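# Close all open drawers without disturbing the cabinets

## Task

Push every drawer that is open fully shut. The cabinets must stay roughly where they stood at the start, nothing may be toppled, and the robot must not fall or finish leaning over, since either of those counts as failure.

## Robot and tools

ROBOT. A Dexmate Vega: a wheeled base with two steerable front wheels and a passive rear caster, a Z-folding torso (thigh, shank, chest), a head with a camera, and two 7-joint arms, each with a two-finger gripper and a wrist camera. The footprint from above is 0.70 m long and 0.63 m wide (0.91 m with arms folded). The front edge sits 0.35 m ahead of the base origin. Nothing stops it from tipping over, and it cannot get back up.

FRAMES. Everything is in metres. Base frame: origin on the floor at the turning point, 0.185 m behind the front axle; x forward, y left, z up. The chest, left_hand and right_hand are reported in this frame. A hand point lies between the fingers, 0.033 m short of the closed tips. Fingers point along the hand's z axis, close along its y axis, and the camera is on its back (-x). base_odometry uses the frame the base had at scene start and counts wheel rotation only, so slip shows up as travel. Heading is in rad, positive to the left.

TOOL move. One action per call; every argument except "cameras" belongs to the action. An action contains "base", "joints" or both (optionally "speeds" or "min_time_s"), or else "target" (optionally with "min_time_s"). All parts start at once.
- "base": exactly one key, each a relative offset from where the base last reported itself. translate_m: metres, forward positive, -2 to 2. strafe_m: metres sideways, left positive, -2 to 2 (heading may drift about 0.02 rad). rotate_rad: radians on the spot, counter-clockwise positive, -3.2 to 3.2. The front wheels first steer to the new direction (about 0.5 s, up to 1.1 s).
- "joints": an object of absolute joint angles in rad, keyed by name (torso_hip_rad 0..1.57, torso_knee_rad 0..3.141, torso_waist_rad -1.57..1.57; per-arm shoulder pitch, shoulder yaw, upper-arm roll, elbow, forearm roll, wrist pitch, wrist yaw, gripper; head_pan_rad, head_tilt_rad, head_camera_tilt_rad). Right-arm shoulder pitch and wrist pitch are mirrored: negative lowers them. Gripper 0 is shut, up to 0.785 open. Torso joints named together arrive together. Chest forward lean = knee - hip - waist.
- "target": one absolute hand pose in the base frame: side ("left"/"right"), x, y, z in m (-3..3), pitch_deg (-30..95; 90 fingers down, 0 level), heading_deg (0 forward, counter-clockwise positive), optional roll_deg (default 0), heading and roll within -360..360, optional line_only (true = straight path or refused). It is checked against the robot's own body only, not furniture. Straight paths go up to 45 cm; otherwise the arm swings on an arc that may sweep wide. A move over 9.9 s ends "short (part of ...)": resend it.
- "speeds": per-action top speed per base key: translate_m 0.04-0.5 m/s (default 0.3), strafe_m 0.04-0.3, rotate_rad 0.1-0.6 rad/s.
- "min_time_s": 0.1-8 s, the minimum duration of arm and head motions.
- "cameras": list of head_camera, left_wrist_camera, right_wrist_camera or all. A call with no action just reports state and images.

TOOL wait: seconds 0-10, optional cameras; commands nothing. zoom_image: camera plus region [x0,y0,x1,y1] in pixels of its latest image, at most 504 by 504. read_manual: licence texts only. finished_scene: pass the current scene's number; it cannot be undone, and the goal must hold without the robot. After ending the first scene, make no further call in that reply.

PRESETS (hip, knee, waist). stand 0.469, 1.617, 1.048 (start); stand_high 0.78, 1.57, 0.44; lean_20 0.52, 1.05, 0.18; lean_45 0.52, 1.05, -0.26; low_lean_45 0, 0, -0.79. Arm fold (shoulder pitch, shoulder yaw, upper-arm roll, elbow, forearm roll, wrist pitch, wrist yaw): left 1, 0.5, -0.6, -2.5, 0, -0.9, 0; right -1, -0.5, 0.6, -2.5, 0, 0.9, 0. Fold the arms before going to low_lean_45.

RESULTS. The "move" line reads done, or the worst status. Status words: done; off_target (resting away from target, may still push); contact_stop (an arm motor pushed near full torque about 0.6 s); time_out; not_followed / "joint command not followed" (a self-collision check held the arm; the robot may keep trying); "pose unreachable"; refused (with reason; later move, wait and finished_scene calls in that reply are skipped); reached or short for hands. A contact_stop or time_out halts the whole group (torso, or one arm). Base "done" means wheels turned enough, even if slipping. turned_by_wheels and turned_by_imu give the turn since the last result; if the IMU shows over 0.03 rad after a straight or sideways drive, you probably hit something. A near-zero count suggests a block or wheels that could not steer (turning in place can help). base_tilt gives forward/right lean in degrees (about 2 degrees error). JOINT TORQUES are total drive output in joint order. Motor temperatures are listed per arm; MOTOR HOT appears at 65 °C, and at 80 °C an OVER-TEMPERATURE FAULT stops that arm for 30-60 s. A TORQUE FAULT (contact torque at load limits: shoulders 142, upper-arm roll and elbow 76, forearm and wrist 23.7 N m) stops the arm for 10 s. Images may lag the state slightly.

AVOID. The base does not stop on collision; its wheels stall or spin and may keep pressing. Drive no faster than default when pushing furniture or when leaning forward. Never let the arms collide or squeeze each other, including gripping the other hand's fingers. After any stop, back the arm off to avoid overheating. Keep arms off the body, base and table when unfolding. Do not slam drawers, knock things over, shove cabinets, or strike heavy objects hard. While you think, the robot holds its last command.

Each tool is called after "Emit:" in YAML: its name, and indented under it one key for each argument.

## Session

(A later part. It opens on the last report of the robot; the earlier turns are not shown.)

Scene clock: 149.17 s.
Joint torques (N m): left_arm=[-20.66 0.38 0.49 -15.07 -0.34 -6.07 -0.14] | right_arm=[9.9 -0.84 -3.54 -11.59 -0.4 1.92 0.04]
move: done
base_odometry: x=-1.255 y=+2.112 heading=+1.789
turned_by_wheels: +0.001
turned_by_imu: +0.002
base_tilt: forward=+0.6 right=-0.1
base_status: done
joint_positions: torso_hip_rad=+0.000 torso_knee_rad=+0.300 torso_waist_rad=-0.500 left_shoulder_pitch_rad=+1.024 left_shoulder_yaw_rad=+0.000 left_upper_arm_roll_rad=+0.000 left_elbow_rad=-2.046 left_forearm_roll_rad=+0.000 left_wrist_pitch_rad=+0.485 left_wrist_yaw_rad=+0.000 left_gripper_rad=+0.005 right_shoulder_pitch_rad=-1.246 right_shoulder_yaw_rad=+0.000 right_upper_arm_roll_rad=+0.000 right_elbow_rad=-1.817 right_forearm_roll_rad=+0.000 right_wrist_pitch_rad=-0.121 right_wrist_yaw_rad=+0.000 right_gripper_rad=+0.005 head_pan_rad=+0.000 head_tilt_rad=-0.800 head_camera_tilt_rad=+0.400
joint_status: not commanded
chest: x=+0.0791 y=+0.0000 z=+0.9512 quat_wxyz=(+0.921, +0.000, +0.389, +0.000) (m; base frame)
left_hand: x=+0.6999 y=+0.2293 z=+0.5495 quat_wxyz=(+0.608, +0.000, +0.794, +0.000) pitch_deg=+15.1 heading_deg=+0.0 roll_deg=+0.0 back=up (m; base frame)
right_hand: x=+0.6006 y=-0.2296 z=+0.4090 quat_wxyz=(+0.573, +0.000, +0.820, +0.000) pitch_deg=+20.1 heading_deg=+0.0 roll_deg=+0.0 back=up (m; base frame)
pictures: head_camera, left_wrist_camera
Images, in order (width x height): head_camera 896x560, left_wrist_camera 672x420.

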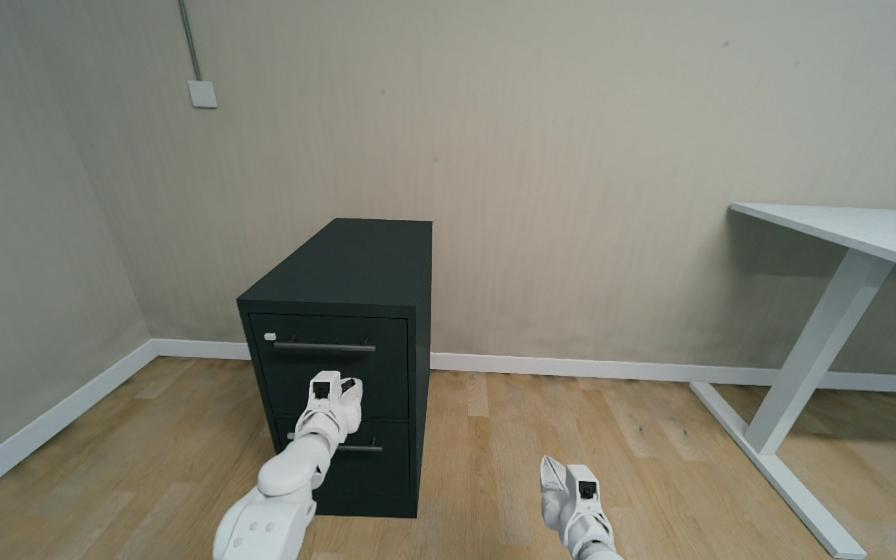

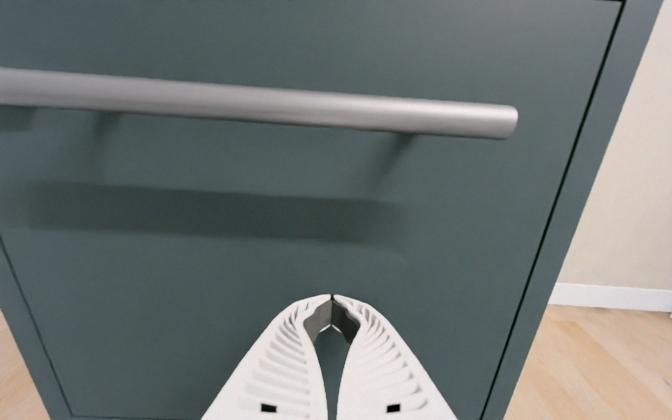

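Emit:
move:
  base: {"translate_m": -0.3}

Emit:
move:
  base: {"rotate_rad": 0.192}
  joints: {"left_shoulder_pitch_rad": 1.147, "left_elbow_rad": -2.005, "left_wrist_pitch_rad": 0.32, "right_shoulder_pitch_rad": -1.147, "right_elbow_rad": -2.005, "right_wrist_pitch_rad": -0.32}

Emit:
move:
  base: {"translate_m": -2.0}
  speeds: {"translate_m": 0.5}

Emit:
move:
  base: {"rotate_rad": 1.366}
  cameras: ["head_camera"]

Scene clock: 170.50 s.
Joint torques (N m): left_arm=[-9.9 -0.98 -1.19 -15.04 0.19 -1.73 -0.15] | right_arm=[10.2 -1.65 -3.8 -11.79 -0.4 2.93 0.01]
move: done
base_odometry: x=-1.189 y=+1.819 heading=+1.789
turned_by_wheels: +0.000
turned_by_imu: +0.001
base_tilt: forward=+0.7 right=+0.0
base_status: done
joint_positions: torso_hip_rad=+0.000 torso_knee_rad=+0.300 torso_waist_rad=-0.500 left_shoulder_pitch_rad=+1.023 left_shoulder_yaw_rad=+0.000 left_upper_arm_roll_rad=+0.000 left_elbow_rad=-2.046 left_forearm_roll_rad=+0.000 left_wrist_pitch_rad=+0.484 left_wrist_yaw_rad=+0.000 left_gripper_rad=+0.005 right_shoulder_pitch_rad=-1.246 right_shoulder_yaw_rad=+0.000 right_upper_arm_roll_rad=+0.000 right_elbow_rad=-1.817 right_forearm_roll_rad=+0.000 right_wrist_pitch_rad=-0.121 right_wrist_yaw_rad=+0.000 right_gripper_rad=+0.005 head_pan_rad=+0.000 head_tilt_rad=-0.800 head_camera_tilt_rad=+0.400
joint_status: not commanded
chest: x=+0.0792 y=+0.0000 z=+0.9512 quat_wxyz=(+0.921, +0.000, +0.389, +0.000) (m; base frame)
left_hand: x=+0.7002 y=+0.2293 z=+0.5501 quat_wxyz=(+0.609, +0.000, +0.793, +0.000) pitch_deg=+15.0 heading_deg=+0.0 roll_deg=+0.0 back=up (m; base frame)
right_hand: x=+0.6006 y=-0.2296 z=+0.4090 quat_wxyz=(+0.573, +0.000, +0.820, +0.000) pitch_deg=+20.1 heading_deg=+0.0 roll_deg=+0.0 back=up (m; base frame)
pictures: none

Scene clock: 172.83 s.
Joint torques (N m): left_arm=[-3.75 -1.22 2.4 -12.13 -0.27 -1.79 0.25] | right_arm=[12.18 -0.51 -3.7 -13.59 -0.31 2.16 0.14]
move: done
base_odometry: x=-1.189 y=+1.819 heading=+1.981
turned_by_wheels: +0.192
turned_by_imu: +0.190
base_tilt: forward=+0.7 right=-0.1
base_status: done
joint_positions: torso_hip_rad=+0.000 torso_knee_rad=+0.300 torso_waist_rad=-0.500 left_shoulder_pitch_rad=+1.144 left_shoulder_yaw_rad=+0.000 left_upper_arm_roll_rad=+0.000 left_elbow_rad=-2.006 left_forearm_roll_rad=+0.000 left_wrist_pitch_rad=+0.325 left_wrist_yaw_rad=+0.000 left_gripper_rad=+0.005 right_shoulder_pitch_rad=-1.150 right_shoulder_yaw_rad=+0.000 right_upper_arm_roll_rad=+0.000 right_elbow_rad=-1.999 right_forearm_roll_rad=+0.000 right_wrist_pitch_rad=-0.314 right_wrist_yaw_rad=+0.000 right_gripper_rad=+0.005 head_pan_rad=+0.000 head_tilt_rad=-0.800 head_camera_tilt_rad=+0.400
joint_status: all done
chest: x=+0.0792 y=+0.0000 z=+0.9512 quat_wxyz=(+0.921, +0.000, +0.389, +0.000) (m; base frame)
left_hand: x=+0.6613 y=+0.2293 z=+0.5108 quat_wxyz=(+0.609, +0.000, +0.794, +0.000) pitch_deg=+15.0 heading_deg=+0.0 roll_deg=+0.0 back=up (m; base frame)
right_hand: x=+0.6585 y=-0.2296 z=+0.5063 quat_wxyz=(+0.607, +0.000, +0.795, +0.000) pitch_deg=+15.2 heading_deg=+0.0 roll_deg=+0.0 back=up (m; base frame)
pictures: none

Scene clock: 179.33 s.
Joint torques (N m): left_arm=[-3.75 -1.98 -0.36 -12.06 0.06 -1.2 0.17] | right_arm=[12.59 -0.37 -3.66 -12.48 -0.42 1.72 0.04]
move: done
base_odometry: x=-0.384 y=-0.012 heading=+1.982
turned_by_wheels: +0.001
turned_by_imu: +0.001
base_tilt: forward=+0.7 right=-0.1
base_status: done
joint_positions: torso_hip_rad=+0.000 torso_knee_rad=+0.300 torso_waist_rad=-0.500 left_shoulder_pitch_rad=+1.147 left_shoulder_yaw_rad=+0.000 left_upper_arm_roll_rad=+0.000 left_elbow_rad=-2.005 left_forearm_roll_rad=+0.000 left_wrist_pitch_rad=+0.320 left_wrist_yaw_rad=+0.000 left_gripper_rad=+0.005 right_shoulder_pitch_rad=-1.147 right_shoulder_yaw_rad=+0.000 right_upper_arm_roll_rad=+0.000 right_elbow_rad=-2.005 right_forearm_roll_rad=+0.000 right_wrist_pitch_rad=-0.320 right_wrist_yaw_rad=+0.000 right_gripper_rad=+0.005 head_pan_rad=+0.000 head_tilt_rad=-0.800 head_camera_tilt_rad=+0.400
joint_status: not commanded
chest: x=+0.0792 y=+0.0000 z=+0.9512 quat_wxyz=(+0.921, +0.000, +0.389, +0.000) (m; base frame)
left_hand: x=+0.6601 y=+0.2293 z=+0.5098 quat_wxyz=(+0.608, +0.000, +0.794, +0.000) pitch_deg=+15.0 heading_deg=+0.0 roll_deg=+0.0 back=up (m; base frame)
right_hand: x=+0.6599 y=-0.2296 z=+0.5094 quat_wxyz=(+0.608, +0.000, +0.794, +0.000) pitch_deg=+15.1 heading_deg=+0.0 roll_deg=+0.0 back=up (m; base frame)
pictures: none

Scene clock: 183.17 s.
Joint torques (N m): left_arm=[-2.73 -1.13 2.16 -11.68 0.49 -2.18 0.2] | right_arm=[12.15 -0.73 -3.46 -12.46 -0.4 1.92 0.11]
move: done
base_odometry: x=-0.383 y=-0.011 heading=-2.933
turned_by_wheels: +1.368
turned_by_imu: +1.343
base_tilt: forward=+0.6 right=+0.0
base_status: done
joint_positions: torso_hip_rad=+0.000 torso_knee_rad=+0.300 torso_waist_rad=-0.500 left_shoulder_pitch_rad=+1.147 left_shoulder_yaw_rad=+0.000 left_upper_arm_roll_rad=+0.000 left_elbow_rad=-2.005 left_forearm_roll_rad=+0.000 left_wrist_pitch_rad=+0.320 left_wrist_yaw_rad=+0.000 left_gripper_rad=+0.005 right_shoulder_pitch_rad=-1.147 right_shoulder_yaw_rad=+0.000 right_upper_arm_roll_rad=+0.000 right_elbow_rad=-2.005 right_forearm_roll_rad=+0.000 right_wrist_pitch_rad=-0.320 right_wrist_yaw_rad=+0.000 right_gripper_rad=+0.005 head_pan_rad=+0.000 head_tilt_rad=-0.800 head_camera_tilt_rad=+0.400
joint_status: not commanded
chest: x=+0.0792 y=+0.0000 z=+0.9512 quat_wxyz=(+0.921, +0.000, +0.389, +0.000) (m; base frame)
left_hand: x=+0.6601 y=+0.2293 z=+0.5098 quat_wxyz=(+0.608, +0.000, +0.794, +0.000) pitch_deg=+15.0 heading_deg=+0.0 roll_deg=+0.0 back=up (m; base frame)
right_hand: x=+0.6599 y=-0.2296 z=+0.5094 quat_wxyz=(+0.608, +0.000, +0.794, +0.000) pitch_deg=+15.1 heading_deg=+0.0 roll_deg=+0.0 back=up (m; base frame)
pictures: head_camera
Images, in order (width x height): head_camera 896x560.

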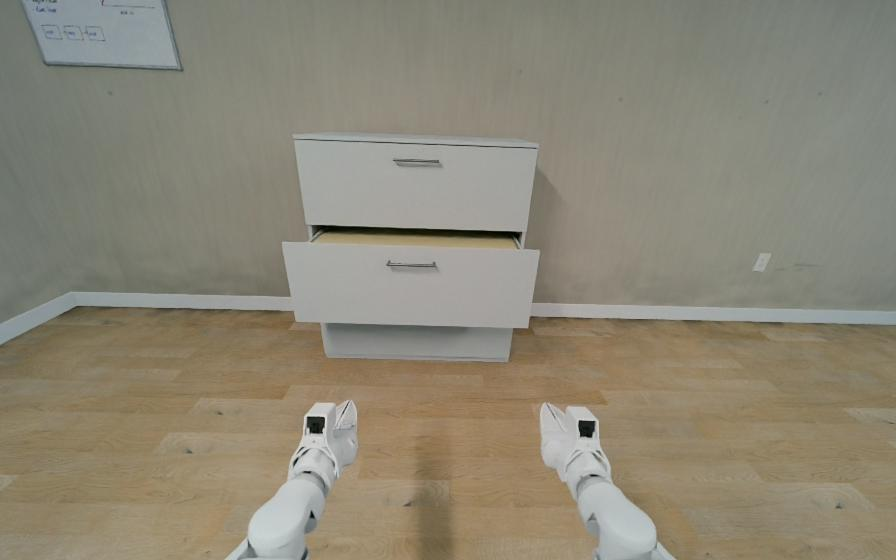

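Emit:
move:
  base: {"strafe_m": 0.14}

Emit:
move:
  base: {"translate_m": 0.49}

Emit:
move:
  base: {"translate_m": 0.23}
  speeds: {"translate_m": 0.16}
  cameras: ["head_camera", "left_wrist_camera"]

Scene clock: 197.67 s.
Joint torques (N m): left_arm=[-3.5 -0.38 1.01 -12.62 0.11 -2.42 0.22] | right_arm=[11.32 -0.79 -3.84 -12.75 -0.32 1.91 0.18]
move: done
base_odometry: x=-0.353 y=-0.148 heading=-2.931
turned_by_wheels: +0.002
turned_by_imu: +0.002
base_tilt: forward=+0.7 right=+0.0
base_status: done
joint_positions: torso_hip_rad=+0.000 torso_knee_rad=+0.300 torso_waist_rad=-0.500 left_shoulder_pitch_rad=+1.147 left_shoulder_yaw_rad=+0.000 left_upper_arm_roll_rad=+0.000 left_elbow_rad=-2.005 left_forearm_roll_rad=+0.000 left_wrist_pitch_rad=+0.320 left_wrist_yaw_rad=+0.000 left_gripper_rad=+0.005 right_shoulder_pitch_rad=-1.147 right_shoulder_yaw_rad=+0.000 right_upper_arm_roll_rad=+0.000 right_elbow_rad=-2.005 right_forearm_roll_rad=+0.000 right_wrist_pitch_rad=-0.320 right_wrist_yaw_rad=+0.000 right_gripper_rad=+0.005 head_pan_rad=+0.000 head_tilt_rad=-0.800 head_camera_tilt_rad=+0.400
joint_status: not commanded
chest: x=+0.0792 y=+0.0000 z=+0.9512 quat_wxyz=(+0.921, +0.000, +0.389, +0.000) (m; base frame)
left_hand: x=+0.6601 y=+0.2293 z=+0.5098 quat_wxyz=(+0.608, +0.000, +0.794, +0.000) pitch_deg=+15.0 heading_deg=+0.0 roll_deg=+0.0 back=up (m; base frame)
right_hand: x=+0.6599 y=-0.2296 z=+0.5094 quat_wxyz=(+0.608, +0.000, +0.794, +0.000) pitch_deg=+15.1 heading_deg=+0.0 roll_deg=+0.0 back=up (m; base frame)
pictures: none

Scene clock: 201.30 s.
Joint torques (N m): left_arm=[-4.74 -0.5 0.99 -13.02 -0.15 -2.62 0.1] | right_arm=[12.34 -0.79 -3.31 -12.48 -0.35 2.18 0.04]
move: done
base_odometry: x=-0.832 y=-0.252 heading=-2.932
turned_by_wheels: +0.000
turned_by_imu: +0.001
base_tilt: forward=+0.7 right=-0.1
base_status: done
joint_positions: torso_hip_rad=+0.000 torso_knee_rad=+0.300 torso_waist_rad=-0.500 left_shoulder_pitch_rad=+1.147 left_shoulder_yaw_rad=+0.000 left_upper_arm_roll_rad=+0.000 left_elbow_rad=-2.005 left_forearm_roll_rad=+0.000 left_wrist_pitch_rad=+0.320 left_wrist_yaw_rad=+0.000 left_gripper_rad=+0.005 right_shoulder_pitch_rad=-1.147 right_shoulder_yaw_rad=+0.000 right_upper_arm_roll_rad=+0.000 right_elbow_rad=-2.005 right_forearm_roll_rad=+0.000 right_wrist_pitch_rad=-0.320 right_wrist_yaw_rad=+0.000 right_gripper_rad=+0.005 head_pan_rad=+0.000 head_tilt_rad=-0.800 head_camera_tilt_rad=+0.400
joint_status: not commanded
chest: x=+0.0792 y=+0.0000 z=+0.9512 quat_wxyz=(+0.921, +0.000, +0.390, +0.000) (m; base frame)
left_hand: x=+0.6601 y=+0.2293 z=+0.5098 quat_wxyz=(+0.608, +0.000, +0.794, +0.000) pitch_deg=+15.0 heading_deg=+0.0 roll_deg=+0.0 back=up (m; base frame)
right_hand: x=+0.6599 y=-0.2296 z=+0.5094 quat_wxyz=(+0.608, +0.000, +0.794, +0.000) pitch_deg=+15.1 heading_deg=+0.0 roll_deg=+0.0 back=up (m; base frame)
pictures: none

Scene clock: 203.77 s.
Joint torques (N m): left_arm=[-5.35 0.48 2.52 -16.1 -0.14 -3.32 0.13] | right_arm=[10.91 -0.59 -3.52 -13 -0.35 2.34 0.23]
move: done
base_odometry: x=-1.057 y=-0.300 heading=-2.932
turned_by_wheels: +0.000
turned_by_imu: +0.000
base_tilt: forward=+0.7 right=+0.0
base_status: done
joint_positions: torso_hip_rad=+0.000 torso_knee_rad=+0.300 torso_waist_rad=-0.500 left_shoulder_pitch_rad=+1.147 left_shoulder_yaw_rad=+0.000 left_upper_arm_roll_rad=+0.000 left_elbow_rad=-2.005 left_forearm_roll_rad=+0.000 left_wrist_pitch_rad=+0.320 left_wrist_yaw_rad=+0.000 left_gripper_rad=+0.005 right_shoulder_pitch_rad=-1.147 right_shoulder_yaw_rad=+0.000 right_upper_arm_roll_rad=+0.000 right_elbow_rad=-2.005 right_forearm_roll_rad=+0.000 right_wrist_pitch_rad=-0.320 right_wrist_yaw_rad=+0.000 right_gripper_rad=+0.005 head_pan_rad=+0.000 head_tilt_rad=-0.800 head_camera_tilt_rad=+0.400
joint_status: not commanded
chest: x=+0.0792 y=+0.0000 z=+0.9512 quat_wxyz=(+0.921, +0.000, +0.389, +0.000) (m; base frame)
left_hand: x=+0.6600 y=+0.2293 z=+0.5096 quat_wxyz=(+0.608, +0.000, +0.794, +0.000) pitch_deg=+15.1 heading_deg=+0.0 roll_deg=+0.0 back=up (m; base frame)
right_hand: x=+0.6599 y=-0.2296 z=+0.5094 quat_wxyz=(+0.608, +0.000, +0.794, +0.000) pitch_deg=+15.1 heading_deg=+0.0 roll_deg=+0.0 back=up (m; base frame)
pictures: head_camera, left_wrist_camera
Images, in order (width x height): head_camera 896x560, left_wrist_camera 672x420.

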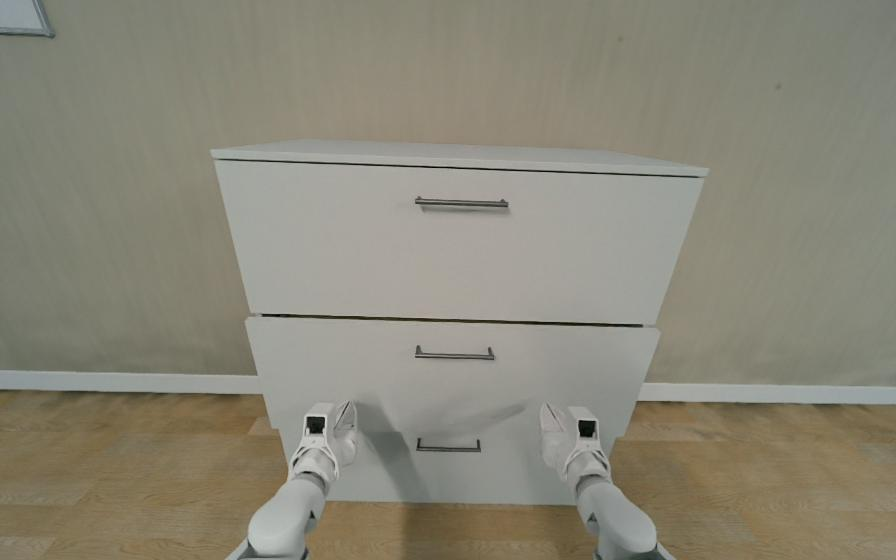

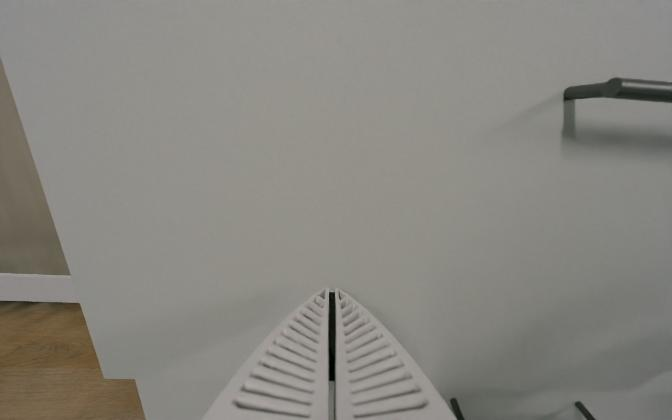

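Emit:
move:
  base: {"translate_m": 0.05}
  speeds: {"translate_m": 0.11}
  cameras: ["head_camera", "left_wrist_camera"]

Scene clock: 214.43 s.
Joint torques (N m): left_arm=[-8.7 -0.8 1.02 -13.9 0.84 -2.3 -0.44] | right_arm=[13.23 -0.77 -3.57 -12.72 -0.28 2.76 -0.14]
move: done
base_odometry: x=-1.106 y=-0.311 heading=-2.933
turned_by_wheels: +0.000
turned_by_imu: +0.000
base_tilt: forward=+0.7 right=-0.1
base_status: done
joint_positions: torso_hip_rad=+0.000 torso_knee_rad=+0.300 torso_waist_rad=-0.500 left_shoulder_pitch_rad=+1.147 left_shoulder_yaw_rad=+0.000 left_upper_arm_roll_rad=+0.000 left_elbow_rad=-2.005 left_forearm_roll_rad=+0.000 left_wrist_pitch_rad=+0.320 left_wrist_yaw_rad=+0.000 left_gripper_rad=+0.005 right_shoulder_pitch_rad=-1.147 right_shoulder_yaw_rad=+0.000 right_upper_arm_roll_rad=+0.000 right_elbow_rad=-2.005 right_forearm_roll_rad=+0.000 right_wrist_pitch_rad=-0.320 right_wrist_yaw_rad=+0.000 right_gripper_rad=+0.005 head_pan_rad=+0.000 head_tilt_rad=-0.800 head_camera_tilt_rad=+0.400
joint_status: not commanded
chest: x=+0.0792 y=+0.0000 z=+0.9512 quat_wxyz=(+0.921, +0.000, +0.389, +0.000) (m; base frame)
left_hand: x=+0.6600 y=+0.2293 z=+0.5096 quat_wxyz=(+0.608, +0.000, +0.794, +0.000) pitch_deg=+15.1 heading_deg=+0.0 roll_deg=+0.0 back=up (m; base frame)
right_hand: x=+0.6599 y=-0.2296 z=+0.5094 quat_wxyz=(+0.608, +0.000, +0.794, +0.000) pitch_deg=+15.1 heading_deg=+0.0 roll_deg=+0.0 back=up (m; base frame)
pictures: head_camera, left_wrist_camera
Images, in order (width x height): head_camera 896x560, left_wrist_camera 672x420.

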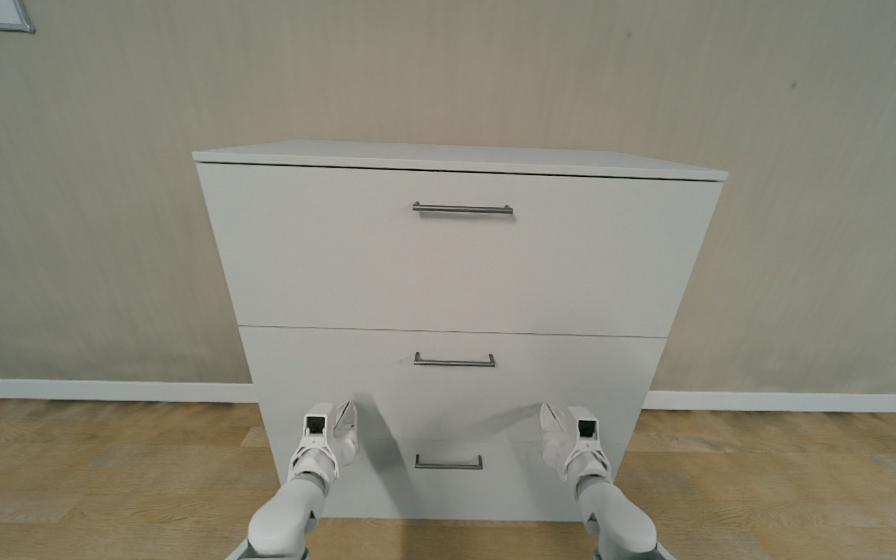

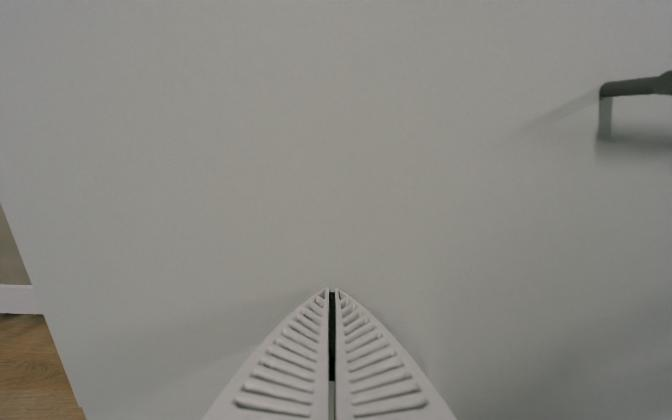

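Emit:
move:
  base: {"translate_m": 0.014}
  speeds: {"translate_m": 0.1}
  cameras: ["left_wrist_camera", "right_wrist_camera"]

Scene clock: 218.40 s.
Joint torques (N m): left_arm=[-19.29 0.23 2.51 -16.98 0.26 -3.17 0.08] | right_arm=[17.17 -0.54 -3.51 -11.6 -0.36 4.8 -0.15]
move: done
base_odometry: x=-1.120 y=-0.314 heading=-2.933
turned_by_wheels: -0.001
turned_by_imu: +0.000
base_tilt: forward=+0.6 right=+0.0
base_status: done
joint_positions: torso_hip_rad=+0.000 torso_knee_rad=+0.300 torso_waist_rad=-0.500 left_shoulder_pitch_rad=+1.148 left_shoulder_yaw_rad=+0.000 left_upper_arm_roll_rad=+0.000 left_elbow_rad=-2.005 left_forearm_roll_rad=+0.000 left_wrist_pitch_rad=+0.321 left_wrist_yaw_rad=+0.000 left_gripper_rad=+0.005 right_shoulder_pitch_rad=-1.148 right_shoulder_yaw_rad=+0.000 right_upper_arm_roll_rad=+0.000 right_elbow_rad=-2.005 right_forearm_roll_rad=+0.000 right_wrist_pitch_rad=-0.321 right_wrist_yaw_rad=+0.000 right_gripper_rad=+0.005 head_pan_rad=+0.000 head_tilt_rad=-0.800 head_camera_tilt_rad=+0.400
joint_status: not commanded
chest: x=+0.0790 y=+0.0000 z=+0.9512 quat_wxyz=(+0.921, +0.000, +0.389, +0.000) (m; base frame)
left_hand: x=+0.6596 y=+0.2293 z=+0.5091 quat_wxyz=(+0.608, +0.000, +0.794, +0.000) pitch_deg=+15.1 heading_deg=+0.0 roll_deg=+0.0 back=up (m; base frame)
right_hand: x=+0.6597 y=-0.2296 z=+0.5092 quat_wxyz=(+0.608, +0.000, +0.794, +0.000) pitch_deg=+15.1 heading_deg=+0.0 roll_deg=+0.0 back=up (m; base frame)
pictures: left_wrist_camera, right_wrist_camera
Images, in order (width x height): left_wrist_camera 672x420, right_wrist_camera 672x420.

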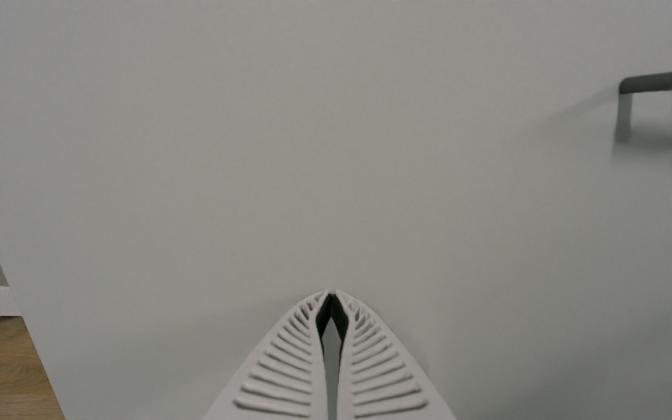

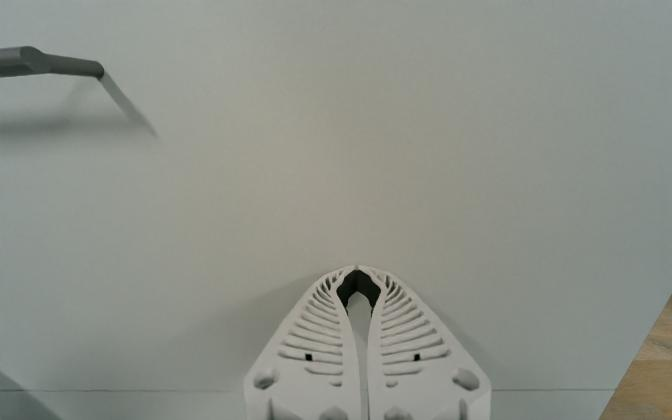

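Both hands' fingers bow against the shut drawer; backing off and finishing.

Emit:
move:
  base: {"translate_m": -0.1}
  cameras: ["head_camera"]

Emit:
finished_scene:
  scene: 3

Scene clock: 222.43 s.
Joint torques (N m): left_arm=[-9.29 -2.21 -0.35 -12.34 0.4 -2.02 0.1] | right_arm=[12.08 -0.89 -3.61 -11.78 -0.34 2.41 -0.13]
move: done
base_odometry: x=-1.022 y=-0.293 heading=-2.933
turned_by_wheels: +0.000
turned_by_imu: +0.002
base_tilt: forward=+0.7 right=+0.0
base_status: done
joint_positions: torso_hip_rad=+0.000 torso_knee_rad=+0.300 torso_waist_rad=-0.500 left_shoulder_pitch_rad=+1.147 left_shoulder_yaw_rad=+0.000 left_upper_arm_roll_rad=+0.000 left_elbow_rad=-2.005 left_forearm_roll_rad=+0.000 left_wrist_pitch_rad=+0.320 left_wrist_yaw_rad=+0.000 left_gripper_rad=+0.005 right_shoulder_pitch_rad=-1.147 right_shoulder_yaw_rad=+0.000 right_upper_arm_roll_rad=+0.000 right_elbow_rad=-2.005 right_forearm_roll_rad=+0.000 right_wrist_pitch_rad=-0.320 right_wrist_yaw_rad=+0.000 right_gripper_rad=+0.005 head_pan_rad=+0.000 head_tilt_rad=-0.800 head_camera_tilt_rad=+0.400
joint_status: not commanded
chest: x=+0.0792 y=+0.0000 z=+0.9512 quat_wxyz=(+0.921, +0.000, +0.389, +0.000) (m; base frame)
left_hand: x=+0.6600 y=+0.2293 z=+0.5096 quat_wxyz=(+0.608, +0.000, +0.794, +0.000) pitch_deg=+15.1 heading_deg=+0.0 roll_deg=+0.0 back=up (m; base frame)
right_hand: x=+0.6599 y=-0.2296 z=+0.5094 quat_wxyz=(+0.608, +0.000, +0.794, +0.000) pitch_deg=+15.1 heading_deg=+0.0 roll_deg=+0.0 back=up (m; base frame)
pictures: head_camera
Images, in order (width x height): head_camera 896x560.

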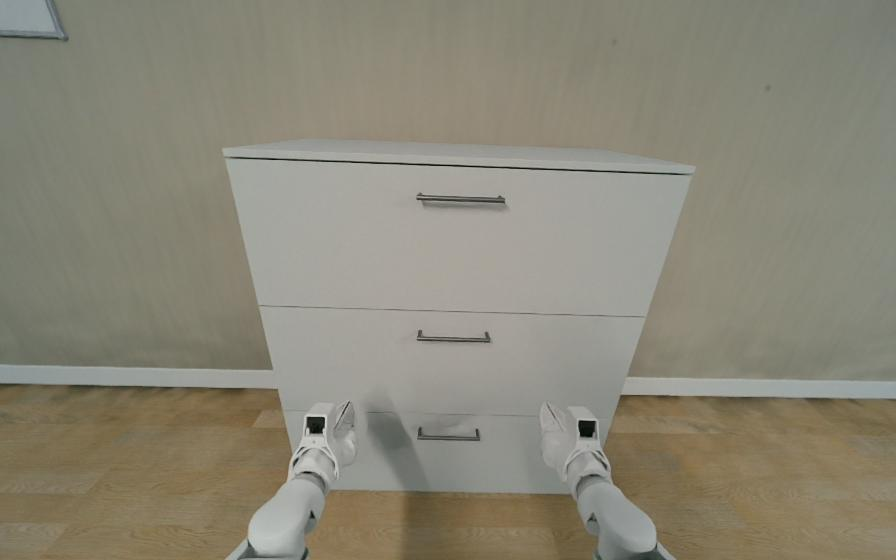

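The scene is finished: the task was done.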